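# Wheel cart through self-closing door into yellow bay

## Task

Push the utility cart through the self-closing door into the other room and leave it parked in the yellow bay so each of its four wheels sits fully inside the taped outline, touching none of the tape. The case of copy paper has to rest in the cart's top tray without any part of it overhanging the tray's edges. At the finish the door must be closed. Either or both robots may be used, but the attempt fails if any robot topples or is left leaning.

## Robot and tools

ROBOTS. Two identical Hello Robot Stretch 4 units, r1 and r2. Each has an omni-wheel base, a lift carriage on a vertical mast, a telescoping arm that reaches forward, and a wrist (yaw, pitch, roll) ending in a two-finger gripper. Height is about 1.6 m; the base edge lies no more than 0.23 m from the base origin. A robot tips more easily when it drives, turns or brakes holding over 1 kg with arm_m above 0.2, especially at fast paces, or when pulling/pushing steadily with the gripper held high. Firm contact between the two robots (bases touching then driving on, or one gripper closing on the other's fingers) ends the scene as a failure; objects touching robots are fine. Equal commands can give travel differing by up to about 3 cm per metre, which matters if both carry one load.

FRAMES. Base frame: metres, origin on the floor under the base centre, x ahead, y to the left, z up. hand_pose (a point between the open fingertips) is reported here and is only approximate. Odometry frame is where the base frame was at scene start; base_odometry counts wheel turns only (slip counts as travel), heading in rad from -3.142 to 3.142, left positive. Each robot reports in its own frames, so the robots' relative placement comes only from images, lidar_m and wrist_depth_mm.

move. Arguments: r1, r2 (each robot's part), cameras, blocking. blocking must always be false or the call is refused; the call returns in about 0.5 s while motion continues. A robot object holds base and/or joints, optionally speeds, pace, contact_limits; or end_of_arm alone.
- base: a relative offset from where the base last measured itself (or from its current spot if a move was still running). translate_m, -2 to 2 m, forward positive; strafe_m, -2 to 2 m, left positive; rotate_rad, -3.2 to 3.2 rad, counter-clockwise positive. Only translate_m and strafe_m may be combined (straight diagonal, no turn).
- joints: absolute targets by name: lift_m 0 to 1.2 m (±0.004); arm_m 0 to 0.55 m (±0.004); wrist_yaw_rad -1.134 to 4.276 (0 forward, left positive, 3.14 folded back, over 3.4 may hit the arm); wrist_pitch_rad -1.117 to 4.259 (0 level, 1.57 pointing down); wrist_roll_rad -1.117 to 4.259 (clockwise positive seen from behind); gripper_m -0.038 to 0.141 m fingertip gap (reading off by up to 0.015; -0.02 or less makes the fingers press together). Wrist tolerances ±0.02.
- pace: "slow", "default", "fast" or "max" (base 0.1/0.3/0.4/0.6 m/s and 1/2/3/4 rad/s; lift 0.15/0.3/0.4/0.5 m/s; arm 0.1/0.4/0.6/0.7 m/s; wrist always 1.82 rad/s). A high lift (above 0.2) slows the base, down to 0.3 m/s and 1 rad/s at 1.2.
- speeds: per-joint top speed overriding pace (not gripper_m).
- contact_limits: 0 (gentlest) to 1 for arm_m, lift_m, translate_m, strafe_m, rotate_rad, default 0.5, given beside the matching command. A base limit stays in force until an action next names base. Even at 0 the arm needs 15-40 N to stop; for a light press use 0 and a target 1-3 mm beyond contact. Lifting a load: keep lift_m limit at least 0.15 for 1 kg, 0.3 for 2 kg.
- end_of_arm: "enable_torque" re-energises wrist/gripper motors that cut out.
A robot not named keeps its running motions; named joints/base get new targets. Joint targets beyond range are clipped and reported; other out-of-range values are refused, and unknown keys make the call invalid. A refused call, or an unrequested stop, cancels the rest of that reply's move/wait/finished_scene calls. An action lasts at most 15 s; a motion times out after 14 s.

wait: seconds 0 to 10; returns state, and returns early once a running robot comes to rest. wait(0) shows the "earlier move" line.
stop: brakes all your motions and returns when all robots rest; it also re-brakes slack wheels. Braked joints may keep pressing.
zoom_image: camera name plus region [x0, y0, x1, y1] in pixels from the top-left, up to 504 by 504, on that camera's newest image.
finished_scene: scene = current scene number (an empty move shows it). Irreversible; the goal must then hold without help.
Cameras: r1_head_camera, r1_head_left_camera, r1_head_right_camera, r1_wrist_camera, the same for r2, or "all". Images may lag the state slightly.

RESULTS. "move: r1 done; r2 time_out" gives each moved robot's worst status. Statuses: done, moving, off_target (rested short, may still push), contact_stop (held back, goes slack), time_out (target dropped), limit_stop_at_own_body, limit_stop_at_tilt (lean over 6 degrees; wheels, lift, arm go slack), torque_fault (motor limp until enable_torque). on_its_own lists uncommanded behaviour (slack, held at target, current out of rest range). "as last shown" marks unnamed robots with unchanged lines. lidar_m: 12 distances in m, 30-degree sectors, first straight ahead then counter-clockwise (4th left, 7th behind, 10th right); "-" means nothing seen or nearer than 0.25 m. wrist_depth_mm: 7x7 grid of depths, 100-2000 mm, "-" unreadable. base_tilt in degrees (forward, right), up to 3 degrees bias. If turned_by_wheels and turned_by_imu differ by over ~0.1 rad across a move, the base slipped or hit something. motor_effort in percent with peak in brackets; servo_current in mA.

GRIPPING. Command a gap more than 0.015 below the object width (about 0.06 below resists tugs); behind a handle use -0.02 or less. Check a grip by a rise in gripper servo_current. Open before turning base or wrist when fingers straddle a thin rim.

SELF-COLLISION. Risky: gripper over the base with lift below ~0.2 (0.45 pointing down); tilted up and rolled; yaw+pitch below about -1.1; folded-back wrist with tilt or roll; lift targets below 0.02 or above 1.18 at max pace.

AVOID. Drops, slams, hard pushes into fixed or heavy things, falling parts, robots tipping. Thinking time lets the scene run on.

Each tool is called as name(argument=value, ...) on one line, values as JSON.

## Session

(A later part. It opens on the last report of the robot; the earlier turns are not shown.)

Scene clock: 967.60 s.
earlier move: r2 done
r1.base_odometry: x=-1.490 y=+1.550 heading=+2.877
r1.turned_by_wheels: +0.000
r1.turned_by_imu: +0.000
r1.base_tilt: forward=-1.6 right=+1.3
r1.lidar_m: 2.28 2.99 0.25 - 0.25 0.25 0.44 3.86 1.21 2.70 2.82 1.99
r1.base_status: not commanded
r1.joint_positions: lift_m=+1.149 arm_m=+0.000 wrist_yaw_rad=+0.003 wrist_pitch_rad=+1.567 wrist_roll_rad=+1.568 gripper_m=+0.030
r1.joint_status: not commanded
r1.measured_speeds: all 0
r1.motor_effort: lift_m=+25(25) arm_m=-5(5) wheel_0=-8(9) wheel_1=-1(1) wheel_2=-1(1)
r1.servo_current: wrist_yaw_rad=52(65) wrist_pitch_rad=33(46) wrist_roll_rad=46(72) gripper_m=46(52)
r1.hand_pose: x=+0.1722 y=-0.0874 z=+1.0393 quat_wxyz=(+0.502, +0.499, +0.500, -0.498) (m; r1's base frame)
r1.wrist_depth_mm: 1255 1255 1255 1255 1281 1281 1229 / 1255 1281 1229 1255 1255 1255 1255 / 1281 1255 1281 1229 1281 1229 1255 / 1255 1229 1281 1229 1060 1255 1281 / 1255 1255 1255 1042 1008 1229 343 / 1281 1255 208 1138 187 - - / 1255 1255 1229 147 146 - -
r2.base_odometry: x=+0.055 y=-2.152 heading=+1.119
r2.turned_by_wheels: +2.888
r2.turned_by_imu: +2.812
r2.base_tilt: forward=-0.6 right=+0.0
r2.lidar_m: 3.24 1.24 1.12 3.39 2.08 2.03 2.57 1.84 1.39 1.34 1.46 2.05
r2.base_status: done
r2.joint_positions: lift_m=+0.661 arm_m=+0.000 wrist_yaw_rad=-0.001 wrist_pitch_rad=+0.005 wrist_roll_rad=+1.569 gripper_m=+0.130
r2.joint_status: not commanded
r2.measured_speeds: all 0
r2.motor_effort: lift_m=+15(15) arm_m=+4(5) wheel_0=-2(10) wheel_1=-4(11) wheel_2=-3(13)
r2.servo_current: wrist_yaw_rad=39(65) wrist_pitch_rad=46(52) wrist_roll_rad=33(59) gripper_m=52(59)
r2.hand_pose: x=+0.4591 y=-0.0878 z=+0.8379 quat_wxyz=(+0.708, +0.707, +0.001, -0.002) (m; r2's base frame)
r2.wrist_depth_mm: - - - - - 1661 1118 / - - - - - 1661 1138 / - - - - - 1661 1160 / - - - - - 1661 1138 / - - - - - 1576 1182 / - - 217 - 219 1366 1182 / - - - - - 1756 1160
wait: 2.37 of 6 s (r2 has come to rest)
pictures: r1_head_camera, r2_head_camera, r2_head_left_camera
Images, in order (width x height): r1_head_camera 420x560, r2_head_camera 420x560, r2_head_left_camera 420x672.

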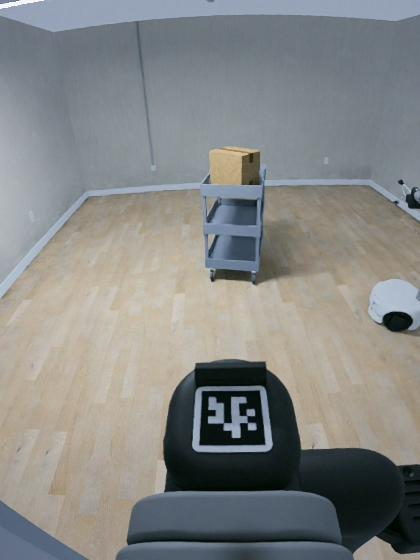

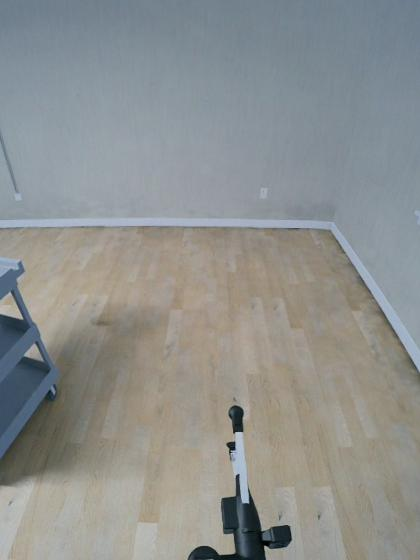

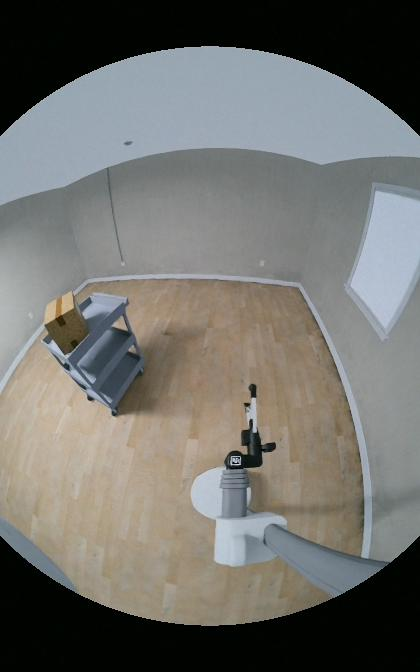

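move(blocking=false, r2={"base":{"rotate_rad":0.06}})

wait(seconds=2)

move(blocking=false, r2={"base":{"strafe_m":1.1}})

wait(seconds=6, cameras=["r1_head_camera","r2_head_camera","r2_wrist_camera"])

Scene clock: 977.87 s.
move: r2 moving
r1: as last shown
r1.lidar_m: 2.28 3.01 0.25 - 0.25 0.25 0.46 3.89 1.20 2.69 2.82 1.99
r1.motor_effort: lift_m=+25(25) arm_m=-5(5) wheel_0=-9(9) wheel_1=-1(1) wheel_2=-1(1)
r1.servo_current: wrist_yaw_rad=46(59) wrist_pitch_rad=46(46) wrist_roll_rad=59(59) gripper_m=46(52)
r1.wrist_depth_mm: 1255 1255 1281 1229 1255 1229 1229 / 1229 1255 1255 1281 1255 1255 1255 / 1255 1255 1229 1205 1255 1229 1229 / 1255 1255 1255 1255 1060 1255 1255 / 1281 1255 1255 1025 1042 1229 345 / 1255 1229 206 1160 187 - - / 1255 1255 1255 148 147 - -
r2.base_odometry: x=+0.055 y=-2.152 heading=+1.178
r2.turned_by_wheels: +0.059
r2.turned_by_imu: +0.058
r2.base_tilt: forward=-0.7 right=+0.1
r2.lidar_m: 3.24 1.19 1.11 3.39 2.01 1.99 2.55 1.75 1.37 1.33 1.47 2.17
r2.base_status: rotate_rad moving
r2.joint_positions: lift_m=+0.661 arm_m=+0.000 wrist_yaw_rad=-0.001 wrist_pitch_rad=+0.005 wrist_roll_rad=+1.569 gripper_m=+0.130
r2.joint_status: not commanded
r2.measured_speeds: all 0
r2.motor_effort: lift_m=+15(15) arm_m=+4(4) wheel_0=-3(9) wheel_1=-3(9) wheel_2=-3(8)
r2.servo_current: wrist_yaw_rad=39(59) wrist_pitch_rad=46(52) wrist_roll_rad=52(59) gripper_m=52(59)
r2.hand_pose: x=+0.4591 y=-0.0878 z=+0.8379 quat_wxyz=(+0.708, +0.707, +0.001, -0.002) (m; r2's base frame)
r2.wrist_depth_mm: - - - - - 1661 1118 / - - - - - 1618 1160 / - - - - - 1618 1138 / - - - - - 1708 1182 / - - - - - 1576 1182 / - - 217 - 220 1336 1160 / - - - - - 1808 1138
pictures: none

Scene clock: 978.00 s.
earlier move: r2 done
r1.base_odometry: x=-1.490 y=+1.550 heading=+2.877
r1.turned_by_wheels: +0.000
r1.turned_by_imu: +0.000
r1.base_tilt: forward=-1.6 right=+1.2
r1.lidar_m: 2.27 3.00 0.25 - 0.25 0.25 0.46 3.86 1.20 2.71 2.83 2.02
r1.base_status: not commanded
r1.joint_positions: lift_m=+1.149 arm_m=+0.000 wrist_yaw_rad=+0.003 wrist_pitch_rad=+1.567 wrist_roll_rad=+1.568 gripper_m=+0.030
r1.joint_status: not commanded
r1.measured_speeds: all 0
r1.motor_effort: lift_m=+25(25) arm_m=-5(5) wheel_0=-8(9) wheel_1=-1(1) wheel_2=-1(1)
r1.servo_current: wrist_yaw_rad=52(72) wrist_pitch_rad=33(46) wrist_roll_rad=59(59) gripper_m=46(52)
r1.hand_pose: x=+0.1722 y=-0.0874 z=+1.0393 quat_wxyz=(+0.502, +0.499, +0.500, -0.498) (m; r1's base frame)
r1.wrist_depth_mm: 1255 1229 1229 1255 1281 1229 1229 / 1281 1255 1255 1255 1255 1229 1229 / 1229 1255 1255 1229 1229 1281 1229 / 1255 1255 1229 1229 1042 1229 1255 / 1229 1281 1255 1025 1060 1229 347 / 1229 1255 206 1160 187 - - / 1255 1255 1229 147 146 - -
r2.base_odometry: x=+0.055 y=-2.152 heading=+1.178
r2.turned_by_wheels: +0.000
r2.turned_by_imu: +0.000
r2.base_tilt: forward=-0.7 right=+0.0
r2.lidar_m: 3.24 1.21 1.11 3.39 2.01 2.04 2.56 1.77 1.38 1.36 1.48 2.17
r2.base_status: done
r2.joint_positions: lift_m=+0.661 arm_m=+0.000 wrist_yaw_rad=-0.001 wrist_pitch_rad=+0.005 wrist_roll_rad=+1.569 gripper_m=+0.130
r2.joint_status: not commanded
r2.measured_speeds: all 0
r2.motor_effort: lift_m=+15(15) arm_m=+4(4) wheel_0=-4(9) wheel_1=-4(9) wheel_2=-4(8)
r2.servo_current: wrist_yaw_rad=46(59) wrist_pitch_rad=46(52) wrist_roll_rad=46(59) gripper_m=46(59)
r2.hand_pose: x=+0.4591 y=-0.0878 z=+0.8379 quat_wxyz=(+0.708, +0.707, +0.001, -0.002) (m; r2's base frame)
r2.wrist_depth_mm: - - - - - 1661 1118 / - - - - - 1618 1160 / - - - - - 1661 1160 / - - - - - 1708 1138 / - - - - - 1576 1160 / - - 217 - 220 1430 1160 / - - - - - 1756 1138
wait: 0.13 of 2 s (r2 has come to rest)
pictures: none

Scene clock: 978.50 s.
move: r2 moving
r1: as last shown
r1.base_tilt: forward=-1.6 right=+1.3
r1.lidar_m: 2.27 2.97 0.25 - 0.25 0.25 0.46 3.87 1.21 2.71 2.83 1.98
r1.servo_current: wrist_yaw_rad=52(59) wrist_pitch_rad=39(46) wrist_roll_rad=46(65) gripper_m=46(46)
r1.wrist_depth_mm: 1281 1255 1281 1255 1255 1255 1229 / 1255 1281 1229 1255 1281 1255 1229 / 1281 1229 1255 1281 1255 1255 1255 / 1281 1255 1255 1229 1060 1255 1229 / 1255 1229 1255 1060 1060 1255 347 / 1255 1229 206 1182 187 - - / 1255 1255 1255 148 146 - -
r2.base_odometry: x=+0.021 y=-2.138 heading=+1.178
r2.turned_by_wheels: +0.000
r2.turned_by_imu: +0.000
r2.base_tilt: forward=-0.7 right=+0.1
r2.lidar_m: 3.26 1.16 1.09 3.34 2.01 1.95 2.53 1.82 1.42 1.39 1.53 2.26
r2.base_status: strafe_m moving
r2.joint_positions: lift_m=+0.661 arm_m=+0.000 wrist_yaw_rad=-0.001 wrist_pitch_rad=+0.005 wrist_roll_rad=+1.569 gripper_m=+0.130
r2.joint_status: not commanded
r2.measured_speeds: translate_m=-0.001 strafe_m=+0.140 rotate_rad=+0.006 lift_m=+0.000 arm_m=+0.000 wrist_yaw_rad=+0.000 wrist_pitch_rad=+0.000 wrist_roll_rad=+0.000
r2.motor_effort: lift_m=+15(15) arm_m=+4(4) wheel_0=-8(12) wheel_1=+11(12) wheel_2=+0(4)
r2.servo_current: wrist_yaw_rad=52(52) wrist_pitch_rad=46(46) wrist_roll_rad=52(59) gripper_m=52(52)
r2.hand_pose: x=+0.4591 y=-0.0878 z=+0.8379 quat_wxyz=(+0.708, +0.707, +0.001, -0.002) (m; r2's base frame)
r2.wrist_depth_mm: - - - - - 1618 1118 / - - - - - 1618 1138 / - - - - - 1661 1138 / - - - - - 1708 1182 / - - - - - 1576 1182 / - - 217 - 219 1366 1182 / - - - - - 1808 1160
pictures: none

Scene clock: 983.00 s.
earlier move: r2 done
r1.base_odometry: x=-1.490 y=+1.550 heading=+2.877
r1.turned_by_wheels: +0.000
r1.turned_by_imu: +0.000
r1.base_tilt: forward=-1.6 right=+1.3
r1.lidar_m: 1.42 3.00 0.25 - 0.25 0.25 0.45 3.88 1.23 2.69 2.84 1.58
r1.base_status: not commanded
r1.joint_positions: lift_m=+1.149 arm_m=+0.000 wrist_yaw_rad=+0.003 wrist_pitch_rad=+1.567 wrist_roll_rad=+1.568 gripper_m=+0.030
r1.joint_status: not commanded
r1.measured_speeds: all 0
r1.motor_effort: lift_m=+25(25) arm_m=-5(5) wheel_0=-8(9) wheel_1=-1(2) wheel_2=-1(1)
r1.servo_current: wrist_yaw_rad=46(72) wrist_pitch_rad=39(52) wrist_roll_rad=39(65) gripper_m=39(52)
r1.hand_pose: x=+0.1722 y=-0.0874 z=+1.0393 quat_wxyz=(+0.502, +0.499, +0.500, -0.498) (m; r1's base frame)
r1.wrist_depth_mm: 1255 1281 1255 1229 1229 1255 1229 / 1255 1255 1281 1255 1255 1255 1281 / 1255 1255 1281 1281 1255 1255 1255 / 1255 1229 1281 1255 1042 1255 1281 / 1255 1281 1255 1042 1042 1255 345 / 1255 1255 207 1160 187 - - / 1281 1229 1255 148 146 - -
r2.base_odometry: x=-0.961 y=-1.731 heading=+1.178
r2.turned_by_wheels: +0.000
r2.turned_by_imu: +0.001
r2.base_tilt: forward=-0.6 right=+0.1
r2.lidar_m: 0.63 0.79 2.32 2.30 2.51 1.43 1.45 2.64 2.48 2.43 2.66 0.69
r2.base_status: done
r2.joint_positions: lift_m=+0.661 arm_m=+0.000 wrist_yaw_rad=-0.001 wrist_pitch_rad=+0.005 wrist_roll_rad=+1.569 gripper_m=+0.130
r2.joint_status: not commanded
r2.measured_speeds: all 0
r2.motor_effort: lift_m=+15(15) arm_m=+4(4) wheel_0=-2(13) wheel_1=+1(12) wheel_2=+0(4)
r2.servo_current: wrist_yaw_rad=46(65) wrist_pitch_rad=39(52) wrist_roll_rad=52(59) gripper_m=52(59)
r2.hand_pose: x=+0.4591 y=-0.0878 z=+0.8379 quat_wxyz=(+0.708, +0.707, +0.001, -0.002) (m; r2's base frame)
r2.wrist_depth_mm: - - - - - 1661 1138 / - - - - - 1661 1138 / - - - 517 - - 442 / - - 554 530 1078 - 410 / - 521 500 477 - - 433 / - - 504 157 213 - 466 / - - - - - 723 500
wait: 4.50 of 6 s (r2 has come to rest)
pictures: r1_head_camera, r2_head_camera, r2_wrist_camera
Images, in order (width x height): r1_head_camera 420x560, r2_head_camera 420x560, r2_wrist_camera 616x392.

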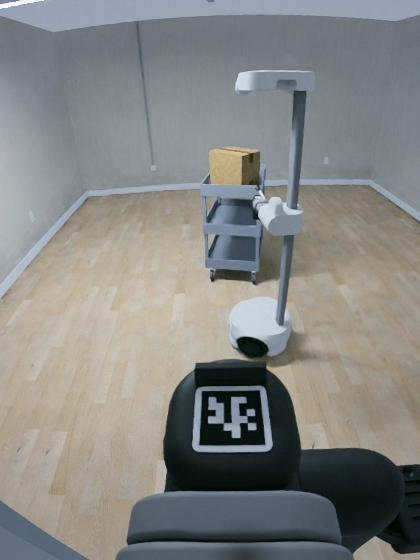

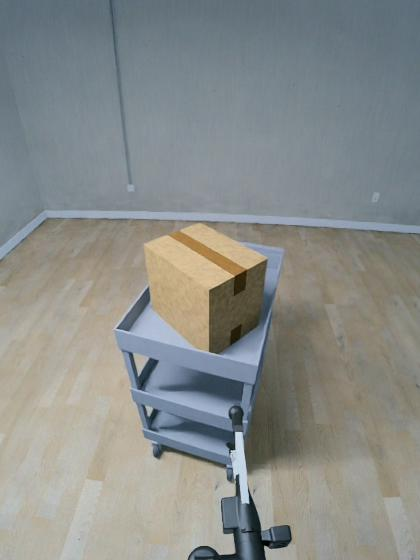

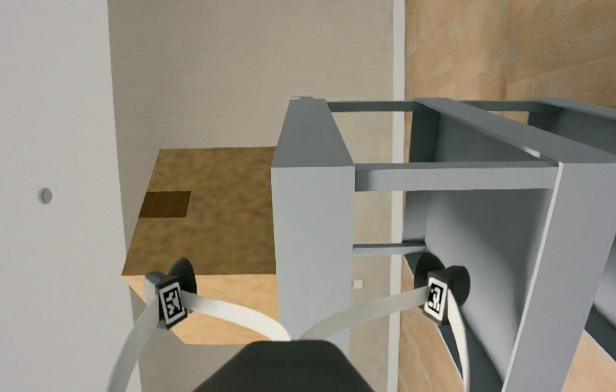

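move(blocking=false, r2={"base":{"translate_m":0.2,"strafe_m":0.24},"pace":"slow"})

wait(seconds=5, cameras=["r2_head_camera","r2_wrist_camera"])

zoom_image(camera="r2_head_camera", region=[100, 250, 340, 490])

Scene clock: 999.20 s.
move: r2 moving
r1: as last shown
r1.lidar_m: 1.43 2.97 0.25 - 0.25 0.25 0.47 3.84 1.21 2.70 2.83 3.75
r1.motor_effort: lift_m=+25(25) arm_m=-5(5) wheel_0=-9(9) wheel_1=-1(1) wheel_2=-1(1)
r1.servo_current: wrist_yaw_rad=33(59) wrist_pitch_rad=46(46) wrist_roll_rad=52(65) gripper_m=46(52)
r1.wrist_depth_mm: 1281 1255 1255 1281 1255 1229 1255 / 1255 1255 1281 1229 1255 1229 1229 / 1229 1281 1255 1281 1229 1229 1255 / 1255 1255 1255 1255 1025 1255 1255 / 1255 1255 1255 1060 1060 1205 345 / 1255 1255 207 1160 187 - - / 1255 1255 1255 147 147 - -
r2.base_odometry: x=-0.967 y=-1.720 heading=+1.177
r2.turned_by_wheels: +0.000
r2.turned_by_imu: +0.000
r2.base_tilt: forward=-0.7 right=+0.1
r2.lidar_m: 0.62 0.80 2.31 2.29 2.50 1.43 1.49 2.64 2.50 2.45 2.65 0.65
r2.base_status: translate_m moving; strafe_m moving
r2.joint_positions: lift_m=+0.661 arm_m=+0.000 wrist_yaw_rad=-0.001 wrist_pitch_rad=+0.005 wrist_roll_rad=+1.569 gripper_m=+0.130
r2.joint_status: not commanded
r2.measured_speeds: translate_m=+0.031 strafe_m=+0.038 rotate_rad=-0.002 lift_m=+0.000 arm_m=+0.000 wrist_yaw_rad=+0.000 wrist_pitch_rad=+0.000 wrist_roll_rad=+0.000
r2.motor_effort: lift_m=+15(15) arm_m=+4(4) wheel_0=-6(9) wheel_1=+6(9) wheel_2=-8(11)
r2.servo_current: wrist_yaw_rad=46(52) wrist_pitch_rad=39(52) wrist_roll_rad=52(59) gripper_m=52(59)
r2.hand_pose: x=+0.4591 y=-0.0878 z=+0.8379 quat_wxyz=(+0.708, +0.707, +0.001, -0.002) (m; r2's base frame)
r2.wrist_depth_mm: - - - - - 1661 1138 / - - - - - 1661 1078 / - - - 477 - 621 424 / - - 544 517 1078 - 407 / - 512 480 477 - - 430 / - - 504 157 213 - 455 / - - - - - 715 496
pictures: none

Scene clock: 1003.10 s.
earlier move: r2 done
r1.base_odometry: x=-1.490 y=+1.550 heading=+2.877
r1.turned_by_wheels: +0.000
r1.turned_by_imu: +0.000
r1.base_tilt: forward=-1.6 right=+1.3
r1.lidar_m: 1.55 2.97 0.25 - 0.25 0.25 0.45 3.87 1.21 2.70 2.84 3.73
r1.base_status: not commanded
r1.joint_positions: lift_m=+1.149 arm_m=+0.000 wrist_yaw_rad=+0.003 wrist_pitch_rad=+1.567 wrist_roll_rad=+1.568 gripper_m=+0.030
r1.joint_status: not commanded
r1.measured_speeds: all 0
r1.motor_effort: lift_m=+25(25) arm_m=-5(5) wheel_0=-9(9) wheel_1=-1(2) wheel_2=-1(1)
r1.servo_current: wrist_yaw_rad=33(65) wrist_pitch_rad=46(52) wrist_roll_rad=39(65) gripper_m=46(52)
r1.hand_pose: x=+0.1722 y=-0.0874 z=+1.0393 quat_wxyz=(+0.502, +0.499, +0.500, -0.498) (m; r1's base frame)
r1.wrist_depth_mm: 1281 1255 1255 1281 1255 1255 1255 / 1255 1255 1255 1229 1229 1255 1255 / 1229 1255 1255 1255 1255 1281 1229 / 1255 1281 1255 1255 1025 1255 1255 / 1255 1255 1255 1042 1042 1229 347 / 1229 1255 207 1138 187 - - / 1255 1255 1255 148 146 - -
r2.base_odometry: x=-1.106 y=-1.454 heading=+1.177
r2.turned_by_wheels: +0.000
r2.turned_by_imu: +0.001
r2.base_tilt: forward=-0.7 right=+0.0
r2.lidar_m: 0.52 2.63 2.07 2.02 2.21 1.60 1.58 2.82 2.77 2.70 2.93 0.49
r2.base_status: done
r2.joint_positions: lift_m=+0.661 arm_m=+0.000 wrist_yaw_rad=-0.001 wrist_pitch_rad=+0.005 wrist_roll_rad=+1.569 gripper_m=+0.130
r2.joint_status: not commanded
r2.measured_speeds: all 0
r2.motor_effort: lift_m=+15(15) arm_m=+4(5) wheel_0=-4(9) wheel_1=+5(9) wheel_2=-6(11)
r2.servo_current: wrist_yaw_rad=59(65) wrist_pitch_rad=46(52) wrist_roll_rad=59(65) gripper_m=52(59)
r2.hand_pose: x=+0.4591 y=-0.0878 z=+0.8379 quat_wxyz=(+0.708, +0.707, +0.001, -0.002) (m; r2's base frame)
r2.wrist_depth_mm: 281 281 285 - - - - / 312 317 319 - - 842 - / - 368 370 - - - - / - 442 445 - - 788 - / - - - - - 1708 500 / - - 218 - 219 359 373 / - - - - - 1708 1098
wait: 3.90 of 5 s (r2 has come to rest)
pictures: r2_head_camera, r2_wrist_camera
Images, in order (width x height): r2_head_camera 420x560, r2_wrist_camera 616x392.

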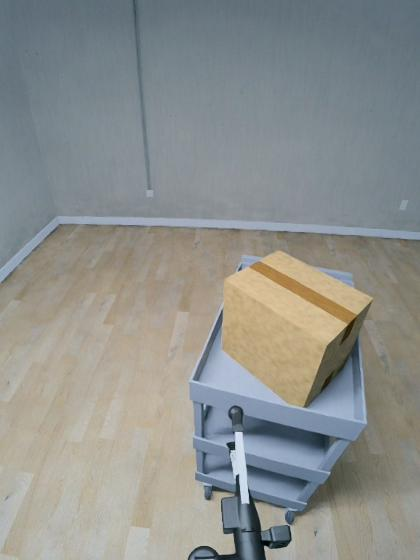

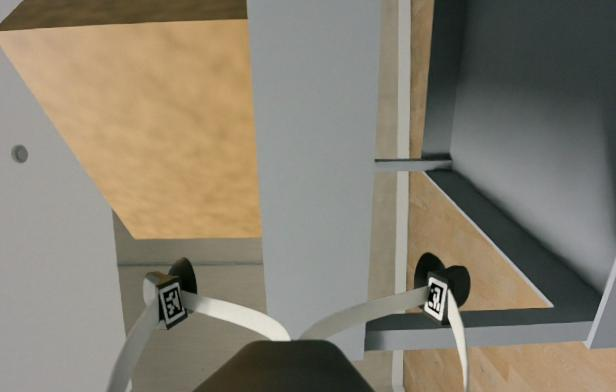

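Scaled by 2.100 from the camera's 420x560 image, which has a finer 1200x1600 frame.

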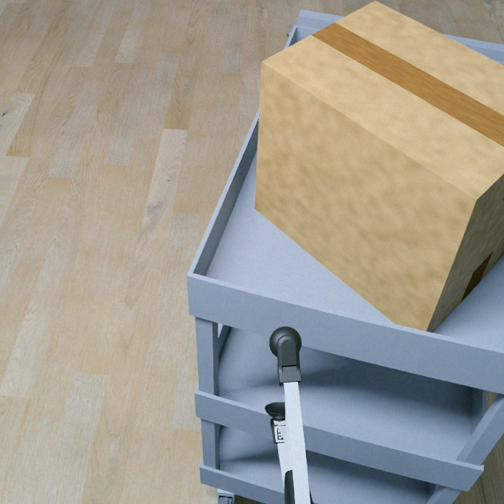

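move(blocking=false, r2={"base":{"strafe_m":-0.075},"pace":"slow"})

wait(seconds=2)

move(blocking=false, r2={"base":{"translate_m":0.1},"pace":"slow","contact_limits":{"translate_m":0.1}})

wait(seconds=3, cameras=["r2_head_camera","r2_wrist_camera"])

zoom_image(camera="r2_head_camera", region=[100, 250, 340, 490])

Scene clock: 1012.77 s.
move: r2 moving
r1: as last shown
r1.lidar_m: 1.55 2.98 0.25 - 0.25 0.25 0.45 3.89 1.23 2.71 2.85 3.73
r1.motor_effort: lift_m=+25(25) arm_m=-4(5) wheel_0=-8(9) wheel_1=-1(1) wheel_2=-1(1)
r1.servo_current: wrist_yaw_rad=46(78) wrist_pitch_rad=52(52) wrist_roll_rad=46(59) gripper_m=46(52)
r1.wrist_depth_mm: 1281 1255 1229 1255 1255 1281 1229 / 1255 1229 1255 1255 1255 1229 1255 / 1229 1255 1229 1255 1229 1229 1255 / 1255 1308 1255 1229 1042 1255 1255 / 1255 1255 1255 1042 1042 1255 347 / 1255 1255 207 1160 187 - - / 1281 1281 1255 147 146 - -
r2.base_odometry: x=-1.093 y=-1.460 heading=+1.177
r2.turned_by_wheels: +0.000
r2.turned_by_imu: +0.001
r2.base_tilt: forward=-0.6 right=+0.1
r2.lidar_m: 0.52 2.63 2.08 2.05 2.25 1.62 1.61 2.82 2.74 2.70 2.87 0.52
r2.base_status: strafe_m moving
r2.joint_positions: lift_m=+0.661 arm_m=+0.000 wrist_yaw_rad=-0.001 wrist_pitch_rad=+0.005 wrist_roll_rad=+1.569 gripper_m=+0.130
r2.joint_status: not commanded
r2.measured_speeds: translate_m=+0.000 strafe_m=-0.056 rotate_rad=+0.001 lift_m=+0.000 arm_m=+0.000 wrist_yaw_rad=+0.000 wrist_pitch_rad=+0.000 wrist_roll_rad=+0.000
r2.motor_effort: lift_m=+15(15) arm_m=+4(4) wheel_0=+8(9) wheel_1=-8(8) wheel_2=+0(4)
r2.servo_current: wrist_yaw_rad=46(59) wrist_pitch_rad=46(52) wrist_roll_rad=46(52) gripper_m=52(52)
r2.hand_pose: x=+0.4591 y=-0.0878 z=+0.8379 quat_wxyz=(+0.708, +0.707, +0.001, -0.002) (m; r2's base frame)
r2.wrist_depth_mm: 279 282 282 - 820 - - / 300 304 307 - - - - / 377 355 359 - - - - / - 424 427 - - 768 - / - - 512 - - 1661 - / - - 217 - 213 1366 445 / - - - - 355 1464 1060
pictures: none

Scene clock: 1014.17 s.
earlier move: r2 done
r1.base_odometry: x=-1.490 y=+1.550 heading=+2.877
r1.turned_by_wheels: +0.000
r1.turned_by_imu: +0.000
r1.base_tilt: forward=-1.6 right=+1.3
r1.lidar_m: 1.55 2.96 0.25 - 0.25 0.25 0.47 3.86 1.22 2.70 2.84 3.75
r1.base_status: not commanded
r1.joint_positions: lift_m=+1.149 arm_m=+0.000 wrist_yaw_rad=+0.003 wrist_pitch_rad=+1.567 wrist_roll_rad=+1.568 gripper_m=+0.030
r1.joint_status: not commanded
r1.measured_speeds: all 0
r1.motor_effort: lift_m=+25(25) arm_m=-5(5) wheel_0=-9(9) wheel_1=-1(1) wheel_2=-1(1)
r1.servo_current: wrist_yaw_rad=46(78) wrist_pitch_rad=39(52) wrist_roll_rad=52(78) gripper_m=46(59)
r1.hand_pose: x=+0.1722 y=-0.0874 z=+1.0393 quat_wxyz=(+0.502, +0.499, +0.500, -0.498) (m; r1's base frame)
r1.wrist_depth_mm: 1229 1229 1281 1255 1255 1255 1255 / 1281 1255 1281 1255 1255 1281 1229 / 1255 1255 1281 1281 1255 1255 1255 / 1255 1255 1255 1255 1060 1229 1229 / 1255 1229 1281 1025 1025 1281 345 / 1255 1281 208 1160 187 - - / 1229 1255 1255 147 146 - -
r2.base_odometry: x=-1.037 y=-1.483 heading=+1.177
r2.turned_by_wheels: +0.000
r2.turned_by_imu: +0.000
r2.base_tilt: forward=-0.7 right=+0.1
r2.lidar_m: 0.50 2.70 2.12 2.08 2.29 1.62 1.57 2.85 2.69 2.63 2.80 0.48
r2.base_status: done
r2.joint_positions: lift_m=+0.661 arm_m=+0.000 wrist_yaw_rad=-0.001 wrist_pitch_rad=+0.005 wrist_roll_rad=+1.569 gripper_m=+0.130
r2.joint_status: not commanded
r2.measured_speeds: all 0
r2.motor_effort: lift_m=+15(15) arm_m=+4(4) wheel_0=+5(11) wheel_1=-3(9) wheel_2=+0(4)
r2.servo_current: wrist_yaw_rad=59(59) wrist_pitch_rad=39(52) wrist_roll_rad=33(59) gripper_m=46(59)
r2.hand_pose: x=+0.4591 y=-0.0878 z=+0.8379 quat_wxyz=(+0.708, +0.707, +0.001, -0.002) (m; r2's base frame)
r2.wrist_depth_mm: - 349 359 - - - - / 307 304 303 - - - - / 287 290 293 - - 842 - / 375 345 349 - - 842 - / - 433 433 - - 699 - / - - 508 - 195 549 504 / - - - - - 1808 -
wait: 1.40 of 2 s (r2 has come to rest)
pictures: none

Scene clock: 1014.67 s.
move: r2 moving
r1: as last shown
r1.base_tilt: forward=-1.5 right=+1.3
r1.lidar_m: 1.57 3.00 0.25 - 0.25 0.25 0.45 3.87 1.23 2.66 2.83 3.72
r1.motor_effort: lift_m=+25(25) arm_m=-5(5) wheel_0=-8(9) wheel_1=-1(1) wheel_2=-1(1)
r1.servo_current: wrist_yaw_rad=52(59) wrist_pitch_rad=39(52) wrist_roll_rad=52(52) gripper_m=46(52)
r1.wrist_depth_mm: 1281 1281 1255 1281 1255 1229 1229 / 1281 1229 1229 1255 1205 1229 1255 / 1255 1229 1255 1255 1255 1255 1255 / 1229 1255 1281 1255 1042 1255 1229 / 1255 1229 1255 1042 1060 1255 345 / 1255 1255 206 1138 187 - - / 1229 1229 1255 147 146 - -
r2.base_odometry: x=-1.032 y=-1.471 heading=+1.178
r2.turned_by_wheels: +0.000
r2.turned_by_imu: +0.000
r2.base_tilt: forward=-0.7 right=+0.1
r2.lidar_m: 0.49 2.69 2.14 2.11 2.29 1.68 1.60 2.83 2.70 2.63 2.81 0.47
r2.base_status: translate_m moving
r2.joint_positions: lift_m=+0.661 arm_m=+0.000 wrist_yaw_rad=-0.001 wrist_pitch_rad=+0.005 wrist_roll_rad=+1.569 gripper_m=+0.130
r2.joint_status: not commanded
r2.measured_speeds: translate_m=+0.048 strafe_m=+0.000 rotate_rad=+0.000 lift_m=+0.000 arm_m=+0.000 wrist_yaw_rad=+0.000 wrist_pitch_rad=+0.000 wrist_roll_rad=+0.000
r2.motor_effort: lift_m=+15(15) arm_m=+4(4) wheel_0=+4(11) wheel_1=+5(7) wheel_2=-10(11)
r2.servo_current: wrist_yaw_rad=46(59) wrist_pitch_rad=46(46) wrist_roll_rad=52(52) gripper_m=52(59)
r2.contact_limits: translate_m 0.1
r2.hand_pose: x=+0.4591 y=-0.0878 z=+0.8379 quat_wxyz=(+0.708, +0.707, +0.001, -0.002) (m; r2's base frame)
r2.wrist_depth_mm: 366 345 343 - - - - / 294 290 289 - - - - / 278 282 283 - - - - / 347 340 338 - - 842 - / - 418 402 - - 683 - / - - 492 - 194 512 500 / - - - - - 1808 -
pictures: none

Scene clock: 1016.43 s.
earlier move: r2 done
r1.base_odometry: x=-1.490 y=+1.550 heading=+2.877
r1.turned_by_wheels: +0.000
r1.turned_by_imu: +0.000
r1.base_tilt: forward=-1.6 right=+1.3
r1.lidar_m: 1.66 2.97 0.25 - 0.25 0.25 0.44 3.86 1.20 2.72 2.83 3.71
r1.base_status: not commanded
r1.joint_positions: lift_m=+1.149 arm_m=+0.000 wrist_yaw_rad=+0.003 wrist_pitch_rad=+1.567 wrist_roll_rad=+1.568 gripper_m=+0.030
r1.joint_status: not commanded
r1.measured_speeds: all 0
r1.motor_effort: lift_m=+25(25) arm_m=-5(5) wheel_0=-8(9) wheel_1=-1(1) wheel_2=-1(1)
r1.servo_current: wrist_yaw_rad=39(65) wrist_pitch_rad=46(52) wrist_roll_rad=26(65) gripper_m=46(52)
r1.hand_pose: x=+0.1722 y=-0.0874 z=+1.0393 quat_wxyz=(+0.502, +0.499, +0.500, -0.498) (m; r1's base frame)
r1.wrist_depth_mm: 1255 1229 1229 1255 1229 1255 1255 / 1229 1281 1255 1229 1255 1229 1229 / 1255 1255 1255 1255 1255 1255 1255 / 1255 1229 1281 1281 1042 1229 1255 / 1255 1255 1229 1060 1042 1281 347 / 1255 1255 206 1160 187 - - / 1229 1255 1281 147 146 - -
r2.base_odometry: x=-0.999 y=-1.391 heading=+1.178
r2.turned_by_wheels: +0.000
r2.turned_by_imu: +0.001
r2.base_tilt: forward=-0.7 right=+0.1
r2.lidar_m: 0.42 2.67 2.12 2.09 2.28 1.74 1.70 2.93 2.69 2.65 2.81 0.40
r2.base_status: done
r2.joint_positions: lift_m=+0.661 arm_m=+0.000 wrist_yaw_rad=-0.001 wrist_pitch_rad=+0.005 wrist_roll_rad=+1.569 gripper_m=+0.130
r2.joint_status: not commanded
r2.measured_speeds: all 0
r2.motor_effort: lift_m=+15(15) arm_m=+4(4) wheel_0=+6(11) wheel_1=+4(7) wheel_2=-6(11)
r2.servo_current: wrist_yaw_rad=39(59) wrist_pitch_rad=46(59) wrist_roll_rad=46(59) gripper_m=52(59)
r2.contact_limits: translate_m 0.1
r2.hand_pose: x=+0.4591 y=-0.0878 z=+0.8379 quat_wxyz=(+0.708, +0.707, +0.001, -0.002) (m; r2's base frame)
r2.wrist_depth_mm: 204 207 144 141 141 - - / 182 182 151 149 149 715 - / 204 206 160 155 157 - - / 244 248 229 166 167 778 - / 306 307 282 177 177 634 - / - 382 187 159 190 517 466 / - - - - - 1863 1229
wait: 1.77 of 3 s (r2 has come to rest)
pictures: r2_head_camera, r2_wrist_camera
Images, in order (width x height): r2_head_camera 420x560, r2_wrist_camera 616x392.

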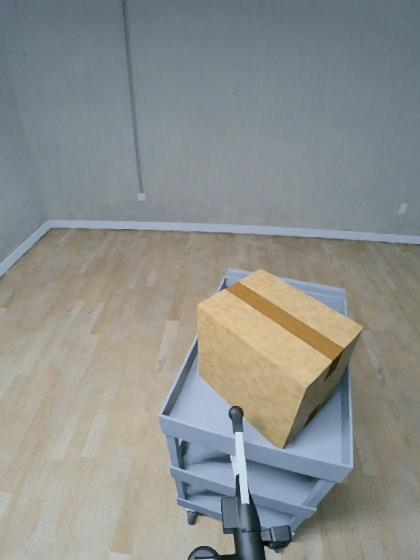

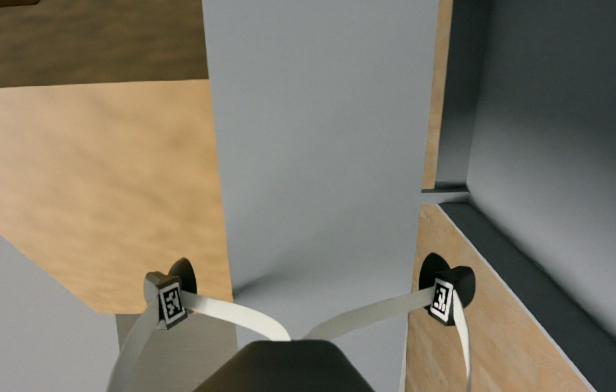

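Scaled by 2.100 from the camera's 420x560 image, which has a finer 1200x1600 frame.

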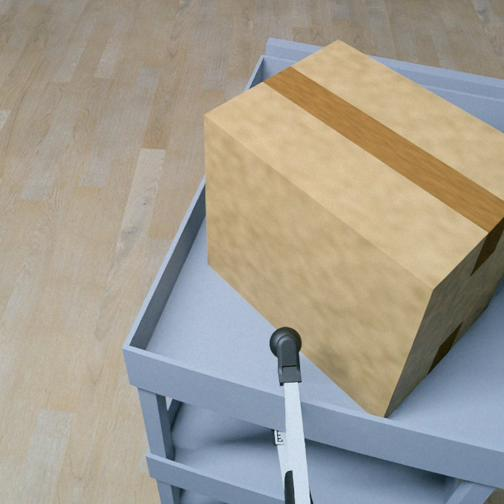

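move(blocking=false, r2={"joints":{"gripper_m":0.01}})

wait(seconds=3)

move(blocking=false, r2={"base":{"translate_m":-0.6,"strafe_m":-0.3},"pace":"slow"})

wait(seconds=9, cameras=["r1_head_camera","r1_head_right_camera","r2_head_camera","r2_head_right_camera"])

Scene clock: 1021.63 s.
move: r2 moving
r1: as last shown
r1.lidar_m: 1.66 2.97 0.25 - 0.25 0.25 0.42 3.88 1.21 2.70 2.85 3.73
r1.servo_current: wrist_yaw_rad=59(65) wrist_pitch_rad=46(46) wrist_roll_rad=59(72) gripper_m=39(52)
r1.wrist_depth_mm: 1255 1281 1229 1281 1255 1255 1255 / 1281 1255 1281 1255 1255 1229 1229 / 1281 1255 1255 1281 1229 1281 1255 / 1255 1255 1255 1255 1025 1255 1281 / 1255 1255 1255 1042 1025 1281 345 / 1229 1255 206 1138 187 - - / 1255 1255 1255 148 146 - -
r2.base_odometry: x=-0.999 y=-1.391 heading=+1.178
r2.turned_by_wheels: +0.000
r2.turned_by_imu: +0.000
r2.base_tilt: forward=-0.7 right=+0.1
r2.lidar_m: 0.40 2.69 2.13 2.09 2.28 1.75 1.69 2.95 2.70 2.64 2.85 0.39
r2.base_status: not commanded
r2.joint_positions: lift_m=+0.661 arm_m=+0.000 wrist_yaw_rad=-0.001 wrist_pitch_rad=+0.005 wrist_roll_rad=+1.569 gripper_m=+0.117
r2.joint_status: gripper_m moving
r2.measured_speeds: all 0
r2.motor_effort: lift_m=+15(15) arm_m=+4(5) wheel_0=+6(6) wheel_1=+5(5) wheel_2=-6(6)
r2.servo_current: wrist_yaw_rad=33(59) wrist_pitch_rad=39(46) wrist_roll_rad=46(52) gripper_m=85(104)
r2.contact_limits: translate_m 0.1
r2.hand_pose: x=+0.4591 y=-0.0878 z=+0.8379 quat_wxyz=(+0.708, +0.707, +0.001, -0.002) (m; r2's base frame)
r2.wrist_depth_mm: 204 207 143 141 141 - - / 182 182 150 148 149 707 - / 204 206 160 156 158 - - / 245 247 169 167 167 768 - / 304 307 281 177 177 640 - / - 382 190 154 189 1366 477 / - - - - - 1756 1205
pictures: none

Scene clock: 1023.20 s.
earlier move: r2 done
r1.base_odometry: x=-1.490 y=+1.550 heading=+2.877
r1.turned_by_wheels: +0.000
r1.turned_by_imu: +0.000
r1.base_tilt: forward=-1.6 right=+1.3
r1.lidar_m: 1.66 3.02 0.25 - 0.25 0.25 0.45 3.88 1.21 2.70 2.84 3.74
r1.base_status: not commanded
r1.joint_positions: lift_m=+1.149 arm_m=+0.000 wrist_yaw_rad=+0.003 wrist_pitch_rad=+1.567 wrist_roll_rad=+1.568 gripper_m=+0.030
r1.joint_status: not commanded
r1.measured_speeds: all 0
r1.motor_effort: lift_m=+25(25) arm_m=-5(5) wheel_0=-9(9) wheel_1=-1(1) wheel_2=-1(1)
r1.servo_current: wrist_yaw_rad=59(65) wrist_pitch_rad=46(52) wrist_roll_rad=46(72) gripper_m=46(52)
r1.hand_pose: x=+0.1722 y=-0.0874 z=+1.0393 quat_wxyz=(+0.502, +0.499, +0.500, -0.498) (m; r1's base frame)
r1.wrist_depth_mm: 1229 1255 1229 1255 1255 1255 1229 / 1255 1229 1229 1255 1281 1255 1229 / 1255 1255 1255 1281 1255 1281 1255 / 1255 1281 1255 1255 1025 1229 1229 / 1255 1229 1255 1042 1042 1255 345 / 1255 1255 207 1118 187 - - / 1255 1255 1281 147 146 - -
r2.base_odometry: x=-0.999 y=-1.391 heading=+1.178
r2.turned_by_wheels: +0.000
r2.turned_by_imu: +0.000
r2.base_tilt: forward=-0.6 right=+0.0
r2.lidar_m: 0.40 2.68 2.12 2.10 2.25 1.72 1.67 2.95 2.68 2.65 0.47 0.38
r2.base_status: not commanded
r2.joint_positions: lift_m=+0.661 arm_m=+0.000 wrist_yaw_rad=+0.000 wrist_pitch_rad=+0.010 wrist_roll_rad=+1.569 gripper_m=+0.011
r2.joint_status: all done
r2.measured_speeds: all 0
r2.motor_effort: lift_m=+20(20) arm_m=+4(5) wheel_0=+6(6) wheel_1=+4(5) wheel_2=-4(6)
r2.servo_current: wrist_yaw_rad=39(59) wrist_pitch_rad=52(59) wrist_roll_rad=52(52) gripper_m=150(358)
r2.contact_limits: translate_m 0.1
r2.hand_pose: x=+0.4593 y=-0.0874 z=+0.8360 quat_wxyz=(+0.708, +0.707, +0.004, -0.004) (m; r2's base frame)
r2.wrist_depth_mm: 177 176 126 127 127 - - / 161 168 132 133 - - - / 189 191 140 142 - - - / 226 229 148 150 - - - / 282 286 159 159 - 627 - / - 338 171 172 175 169 - / - - - - - 1576 -
wait: 1.57 of 3 s (r2 has come to rest)
pictures: none

Scene clock: 1023.70 s.
move: r2 moving
r1: as last shown
r1.lidar_m: 1.64 2.99 0.25 - 0.25 0.25 0.46 3.88 1.23 2.68 2.83 3.75
r1.servo_current: wrist_yaw_rad=46(65) wrist_pitch_rad=39(52) wrist_roll_rad=46(52) gripper_m=46(46)
r1.wrist_depth_mm: 1255 1255 1255 1229 1255 1255 1255 / 1255 1255 1255 1229 1281 1229 1255 / 1255 1255 1255 1255 1229 1255 1205 / 1255 1229 1229 1255 1060 1255 1281 / 1255 1229 1255 1060 1008 1255 347 / 1255 1255 208 1118 187 - - / 1255 1255 1255 148 146 - -
r2.base_odometry: x=-0.998 y=-1.404 heading=+1.178
r2.turned_by_wheels: +0.000
r2.turned_by_imu: +0.001
r2.base_tilt: forward=-0.6 right=+0.1
r2.lidar_m: 0.40 2.69 2.15 2.10 2.29 1.72 1.69 2.94 2.68 2.65 0.45 0.38
r2.base_status: translate_m moving; strafe_m moving
r2.joint_positions: lift_m=+0.661 arm_m=+0.000 wrist_yaw_rad=+0.001 wrist_pitch_rad=+0.010 wrist_roll_rad=+1.569 gripper_m=+0.011
r2.joint_status: not commanded
r2.measured_speeds: translate_m=-0.049 strafe_m=-0.025 rotate_rad=+0.000 lift_m=+0.000 arm_m=+0.000 wrist_yaw_rad=+0.000 wrist_pitch_rad=+0.000 wrist_roll_rad=+0.000
r2.motor_effort: lift_m=+20(20) arm_m=+4(4) wheel_0=-4(6) wheel_1=-8(10) wheel_2=+12(12)
r2.servo_current: wrist_yaw_rad=52(52) wrist_pitch_rad=59(59) wrist_roll_rad=52(52) gripper_m=156(156)
r2.hand_pose: x=+0.4593 y=-0.0871 z=+0.8360 quat_wxyz=(+0.708, +0.707, +0.004, -0.003) (m; r2's base frame)
r2.wrist_depth_mm: 179 178 128 128 130 - - / 163 166 133 135 - - - / 190 191 141 143 - - - / 226 229 150 151 - - - / 281 285 160 160 - 627 - / - 334 171 171 176 170 - / - - - - - 1576 -
pictures: none

Scene clock: 1031.10 s.
earlier move: r2 done
r1.base_odometry: x=-1.490 y=+1.550 heading=+2.877
r1.turned_by_wheels: +0.000
r1.turned_by_imu: +0.000
r1.base_tilt: forward=-1.6 right=+1.3
r1.lidar_m: 1.20 3.01 0.25 - 0.25 0.25 0.45 3.85 1.21 2.69 2.85 1.18
r1.base_status: not commanded
r1.joint_positions: lift_m=+1.149 arm_m=+0.000 wrist_yaw_rad=+0.003 wrist_pitch_rad=+1.567 wrist_roll_rad=+1.568 gripper_m=+0.030
r1.joint_status: not commanded
r1.measured_speeds: all 0
r1.motor_effort: lift_m=+25(25) arm_m=-5(5) wheel_0=-8(9) wheel_1=-1(1) wheel_2=-1(1)
r1.servo_current: wrist_yaw_rad=52(72) wrist_pitch_rad=39(52) wrist_roll_rad=39(72) gripper_m=46(52)
r1.hand_pose: x=+0.1722 y=-0.0874 z=+1.0393 quat_wxyz=(+0.502, +0.499, +0.500, -0.498) (m; r1's base frame)
r1.wrist_depth_mm: 1255 1281 1255 1281 1255 1255 1255 / 1255 1255 1281 1255 1229 1229 1255 / 1229 1255 1255 1255 1229 1255 1255 / 1255 1229 1255 1255 1060 1255 1255 / 1229 1255 1255 1042 1042 1255 345 / 1229 1229 206 1160 187 - - / 1281 1255 1255 148 146 - -
r2.base_odometry: x=-0.951 y=-2.060 heading=+1.178
r2.turned_by_wheels: +0.000
r2.turned_by_imu: +0.000
r2.base_tilt: forward=-0.6 right=+0.1
r2.lidar_m: 0.35 0.43 2.53 2.46 2.71 1.18 2.17 2.32 2.31 2.28 2.46 0.43
r2.base_status: done
r2.joint_positions: lift_m=+0.661 arm_m=+0.000 wrist_yaw_rad=+0.001 wrist_pitch_rad=+0.010 wrist_roll_rad=+1.570 gripper_m=+0.011
r2.joint_status: not commanded
r2.measured_speeds: all 0
r2.motor_effort: lift_m=+20(20) arm_m=+4(5) wheel_0=-4(11) wheel_1=-4(10) wheel_2=+7(12)
r2.servo_current: wrist_yaw_rad=52(65) wrist_pitch_rad=59(65) wrist_roll_rad=46(65) gripper_m=137(163)
r2.hand_pose: x=+0.4594 y=-0.0870 z=+0.8360 quat_wxyz=(+0.707, +0.707, +0.004, -0.003) (m; r2's base frame)
r2.wrist_depth_mm: - - - - - 1537 1078 / - - - - - 1537 433 / 250 252 254 - - 1618 - / 255 257 258 - - - - / 262 265 264 - - 788 - / 270 270 181 180 179 167 - / 276 279 281 - - 683 -
wait: 7.40 of 9 s (r2 has come to rest)
pictures: r1_head_camera, r1_head_right_camera, r2_head_camera, r2_head_right_camera
Images, in order (width x height): r1_head_camera 420x560, r1_head_right_camera 420x672, r2_head_camera 420x560, r2_head_right_camera 420x672.

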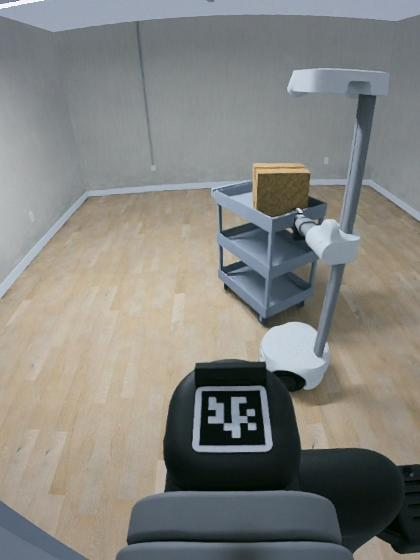

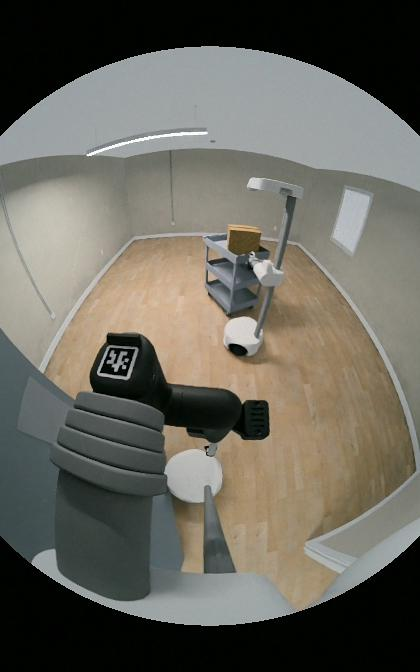

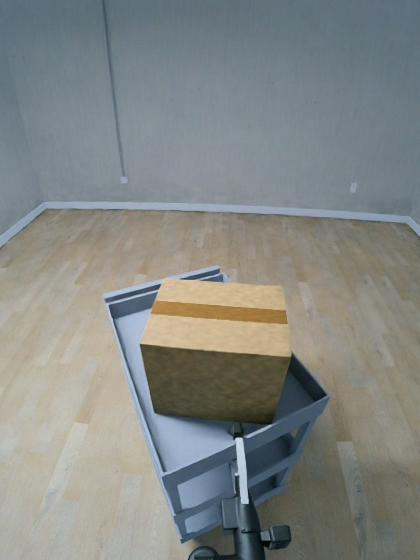

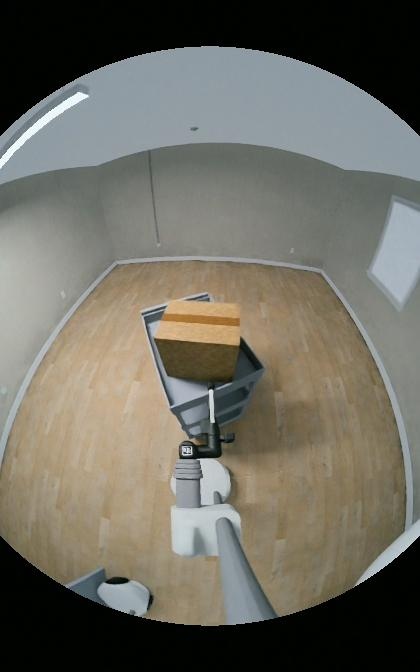

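move(blocking=false, r2={"base":{"translate_m":-0.55,"strafe_m":0.0},"pace":"slow"})

wait(seconds=8, cameras=["r1_head_camera","r1_head_right_camera","r2_head_camera","r2_head_right_camera","r2_head_left_camera"])

Scene clock: 1037.97 s.
move: r2 moving
r1: as last shown
r1.lidar_m: 1.20 3.00 0.25 - 0.25 0.25 0.44 3.85 1.22 2.72 2.82 1.18
r1.motor_effort: lift_m=+25(25) arm_m=-5(5) wheel_0=-9(9) wheel_1=-1(1) wheel_2=-1(1)
r1.servo_current: wrist_yaw_rad=26(52) wrist_pitch_rad=33(46) wrist_roll_rad=46(59) gripper_m=46(52)
r1.wrist_depth_mm: 1255 1229 1255 1255 1255 1255 1281 / 1229 1255 1255 1229 1229 1255 1255 / 1255 1281 1255 1255 1255 1229 1255 / 1255 1229 1281 1255 1042 1229 1255 / 1255 1281 1229 1042 1042 1229 345 / 1255 1255 207 1138 187 - - / 1255 1229 1281 148 146 - -
r2.base_odometry: x=-0.956 y=-2.071 heading=+1.177
r2.turned_by_wheels: +0.000
r2.turned_by_imu: +0.000
r2.base_tilt: forward=-0.7 right=+0.1
r2.lidar_m: 0.34 0.46 2.50 2.47 2.67 1.17 2.19 2.30 2.31 2.29 2.46 0.44
r2.base_status: translate_m moving; strafe_m moving
r2.joint_positions: lift_m=+0.661 arm_m=+0.000 wrist_yaw_rad=+0.001 wrist_pitch_rad=+0.010 wrist_roll_rad=+1.570 gripper_m=+0.011
r2.joint_status: not commanded
r2.measured_speeds: translate_m=-0.048 strafe_m=+0.000 rotate_rad=+0.000 lift_m=+0.000 arm_m=+0.000 wrist_yaw_rad=+0.000 wrist_pitch_rad=+0.000 wrist_roll_rad=+0.000
r2.motor_effort: lift_m=+20(20) arm_m=+4(4) wheel_0=-7(10) wheel_1=-8(8) wheel_2=+10(13)
r2.servo_current: wrist_yaw_rad=39(59) wrist_pitch_rad=52(65) wrist_roll_rad=46(65) gripper_m=150(156)
r2.hand_pose: x=+0.4594 y=-0.0870 z=+0.8360 quat_wxyz=(+0.707, +0.707, +0.004, -0.003) (m; r2's base frame)
r2.wrist_depth_mm: - - - - - 1537 1078 / - - - - - 1499 430 / 252 253 254 - - 1661 - / 254 258 259 - - - - / 264 265 265 - - 798 - / 270 268 181 180 177 166 - / 276 278 279 - - 151 -
pictures: none

Scene clock: 1044.23 s.
earlier move: r2 done
r1.base_odometry: x=-1.490 y=+1.550 heading=+2.877
r1.turned_by_wheels: +0.000
r1.turned_by_imu: +0.000
r1.base_tilt: forward=-1.6 right=+1.3
r1.lidar_m: 1.24 2.97 0.25 - 0.25 0.25 0.46 3.83 1.22 2.69 2.84 0.73
r1.base_status: not commanded
r1.joint_positions: lift_m=+1.149 arm_m=+0.000 wrist_yaw_rad=+0.003 wrist_pitch_rad=+1.567 wrist_roll_rad=+1.568 gripper_m=+0.030
r1.joint_status: not commanded
r1.measured_speeds: all 0
r1.motor_effort: lift_m=+25(25) arm_m=-5(5) wheel_0=-8(9) wheel_1=-1(1) wheel_2=-1(1)
r1.servo_current: wrist_yaw_rad=39(72) wrist_pitch_rad=46(52) wrist_roll_rad=52(78) gripper_m=46(52)
r1.hand_pose: x=+0.1722 y=-0.0874 z=+1.0393 quat_wxyz=(+0.502, +0.499, +0.500, -0.498) (m; r1's base frame)
r1.wrist_depth_mm: 1060 1255 1255 1255 1255 1255 1255 / 1042 1042 1255 1255 1255 1255 1255 / 1060 1255 1255 1255 1229 1255 1281 / 1281 1255 1255 1255 1008 1281 1255 / 1255 1255 1255 1042 1060 1255 343 / 1255 1205 207 1138 187 - - / 1255 1255 1255 148 146 - -
r2.base_odometry: x=-1.162 y=-2.567 heading=+1.178
r2.turned_by_wheels: +0.000
r2.turned_by_imu: +0.001
r2.base_tilt: forward=-0.7 right=+0.1
r2.lidar_m: 0.31 0.42 2.59 2.55 0.76 0.71 1.62 1.74 2.25 2.22 2.38 0.49
r2.base_status: done
r2.joint_positions: lift_m=+0.661 arm_m=+0.000 wrist_yaw_rad=+0.001 wrist_pitch_rad=+0.010 wrist_roll_rad=+1.571 gripper_m=+0.011
r2.joint_status: not commanded
r2.measured_speeds: all 0
r2.motor_effort: lift_m=+20(20) arm_m=+4(5) wheel_0=-3(12) wheel_1=-3(8) wheel_2=+6(13)
r2.servo_current: wrist_yaw_rad=52(65) wrist_pitch_rad=59(72) wrist_roll_rad=52(65) gripper_m=143(156)
r2.hand_pose: x=+0.4594 y=-0.0870 z=+0.8360 quat_wxyz=(+0.707, +0.707, +0.004, -0.003) (m; r2's base frame)
r2.wrist_depth_mm: - - - - - - - / - - - - - 1537 421 / - - - - - 1537 - / 266 268 270 - - - - / 267 267 270 - - - - / 267 266 182 178 180 167 - / 266 267 270 - - 676 -
wait: 6.27 of 8 s (r2 has come to rest)
pictures: r1_head_camera, r1_head_right_camera, r2_head_camera, r2_head_left_camera, r2_head_right_camera
Images, in order (width x height): r1_head_camera 420x560, r1_head_right_camera 420x672, r2_head_camera 420x560, r2_head_left_camera 420x672, r2_head_right_camera 420x672.

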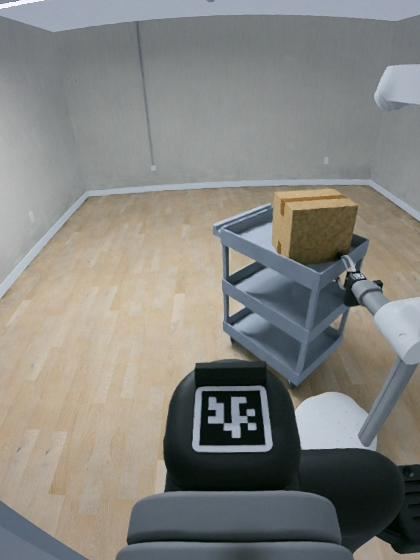

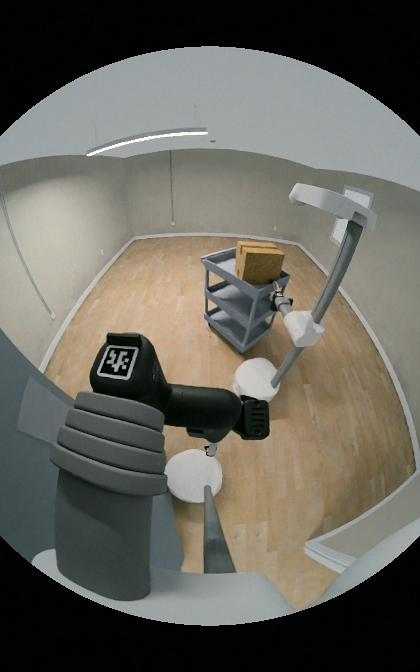

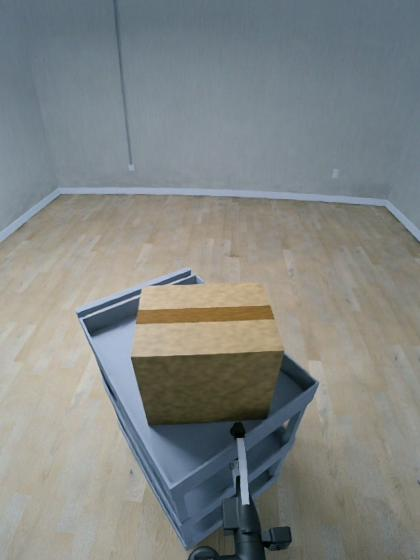

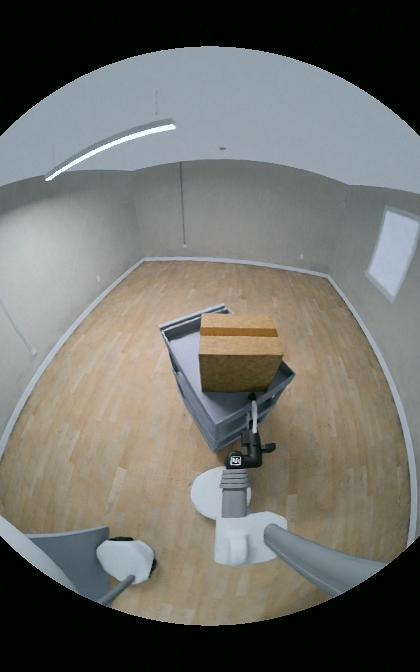

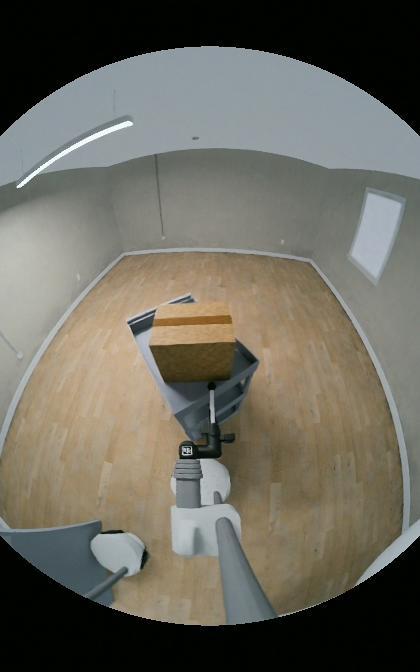

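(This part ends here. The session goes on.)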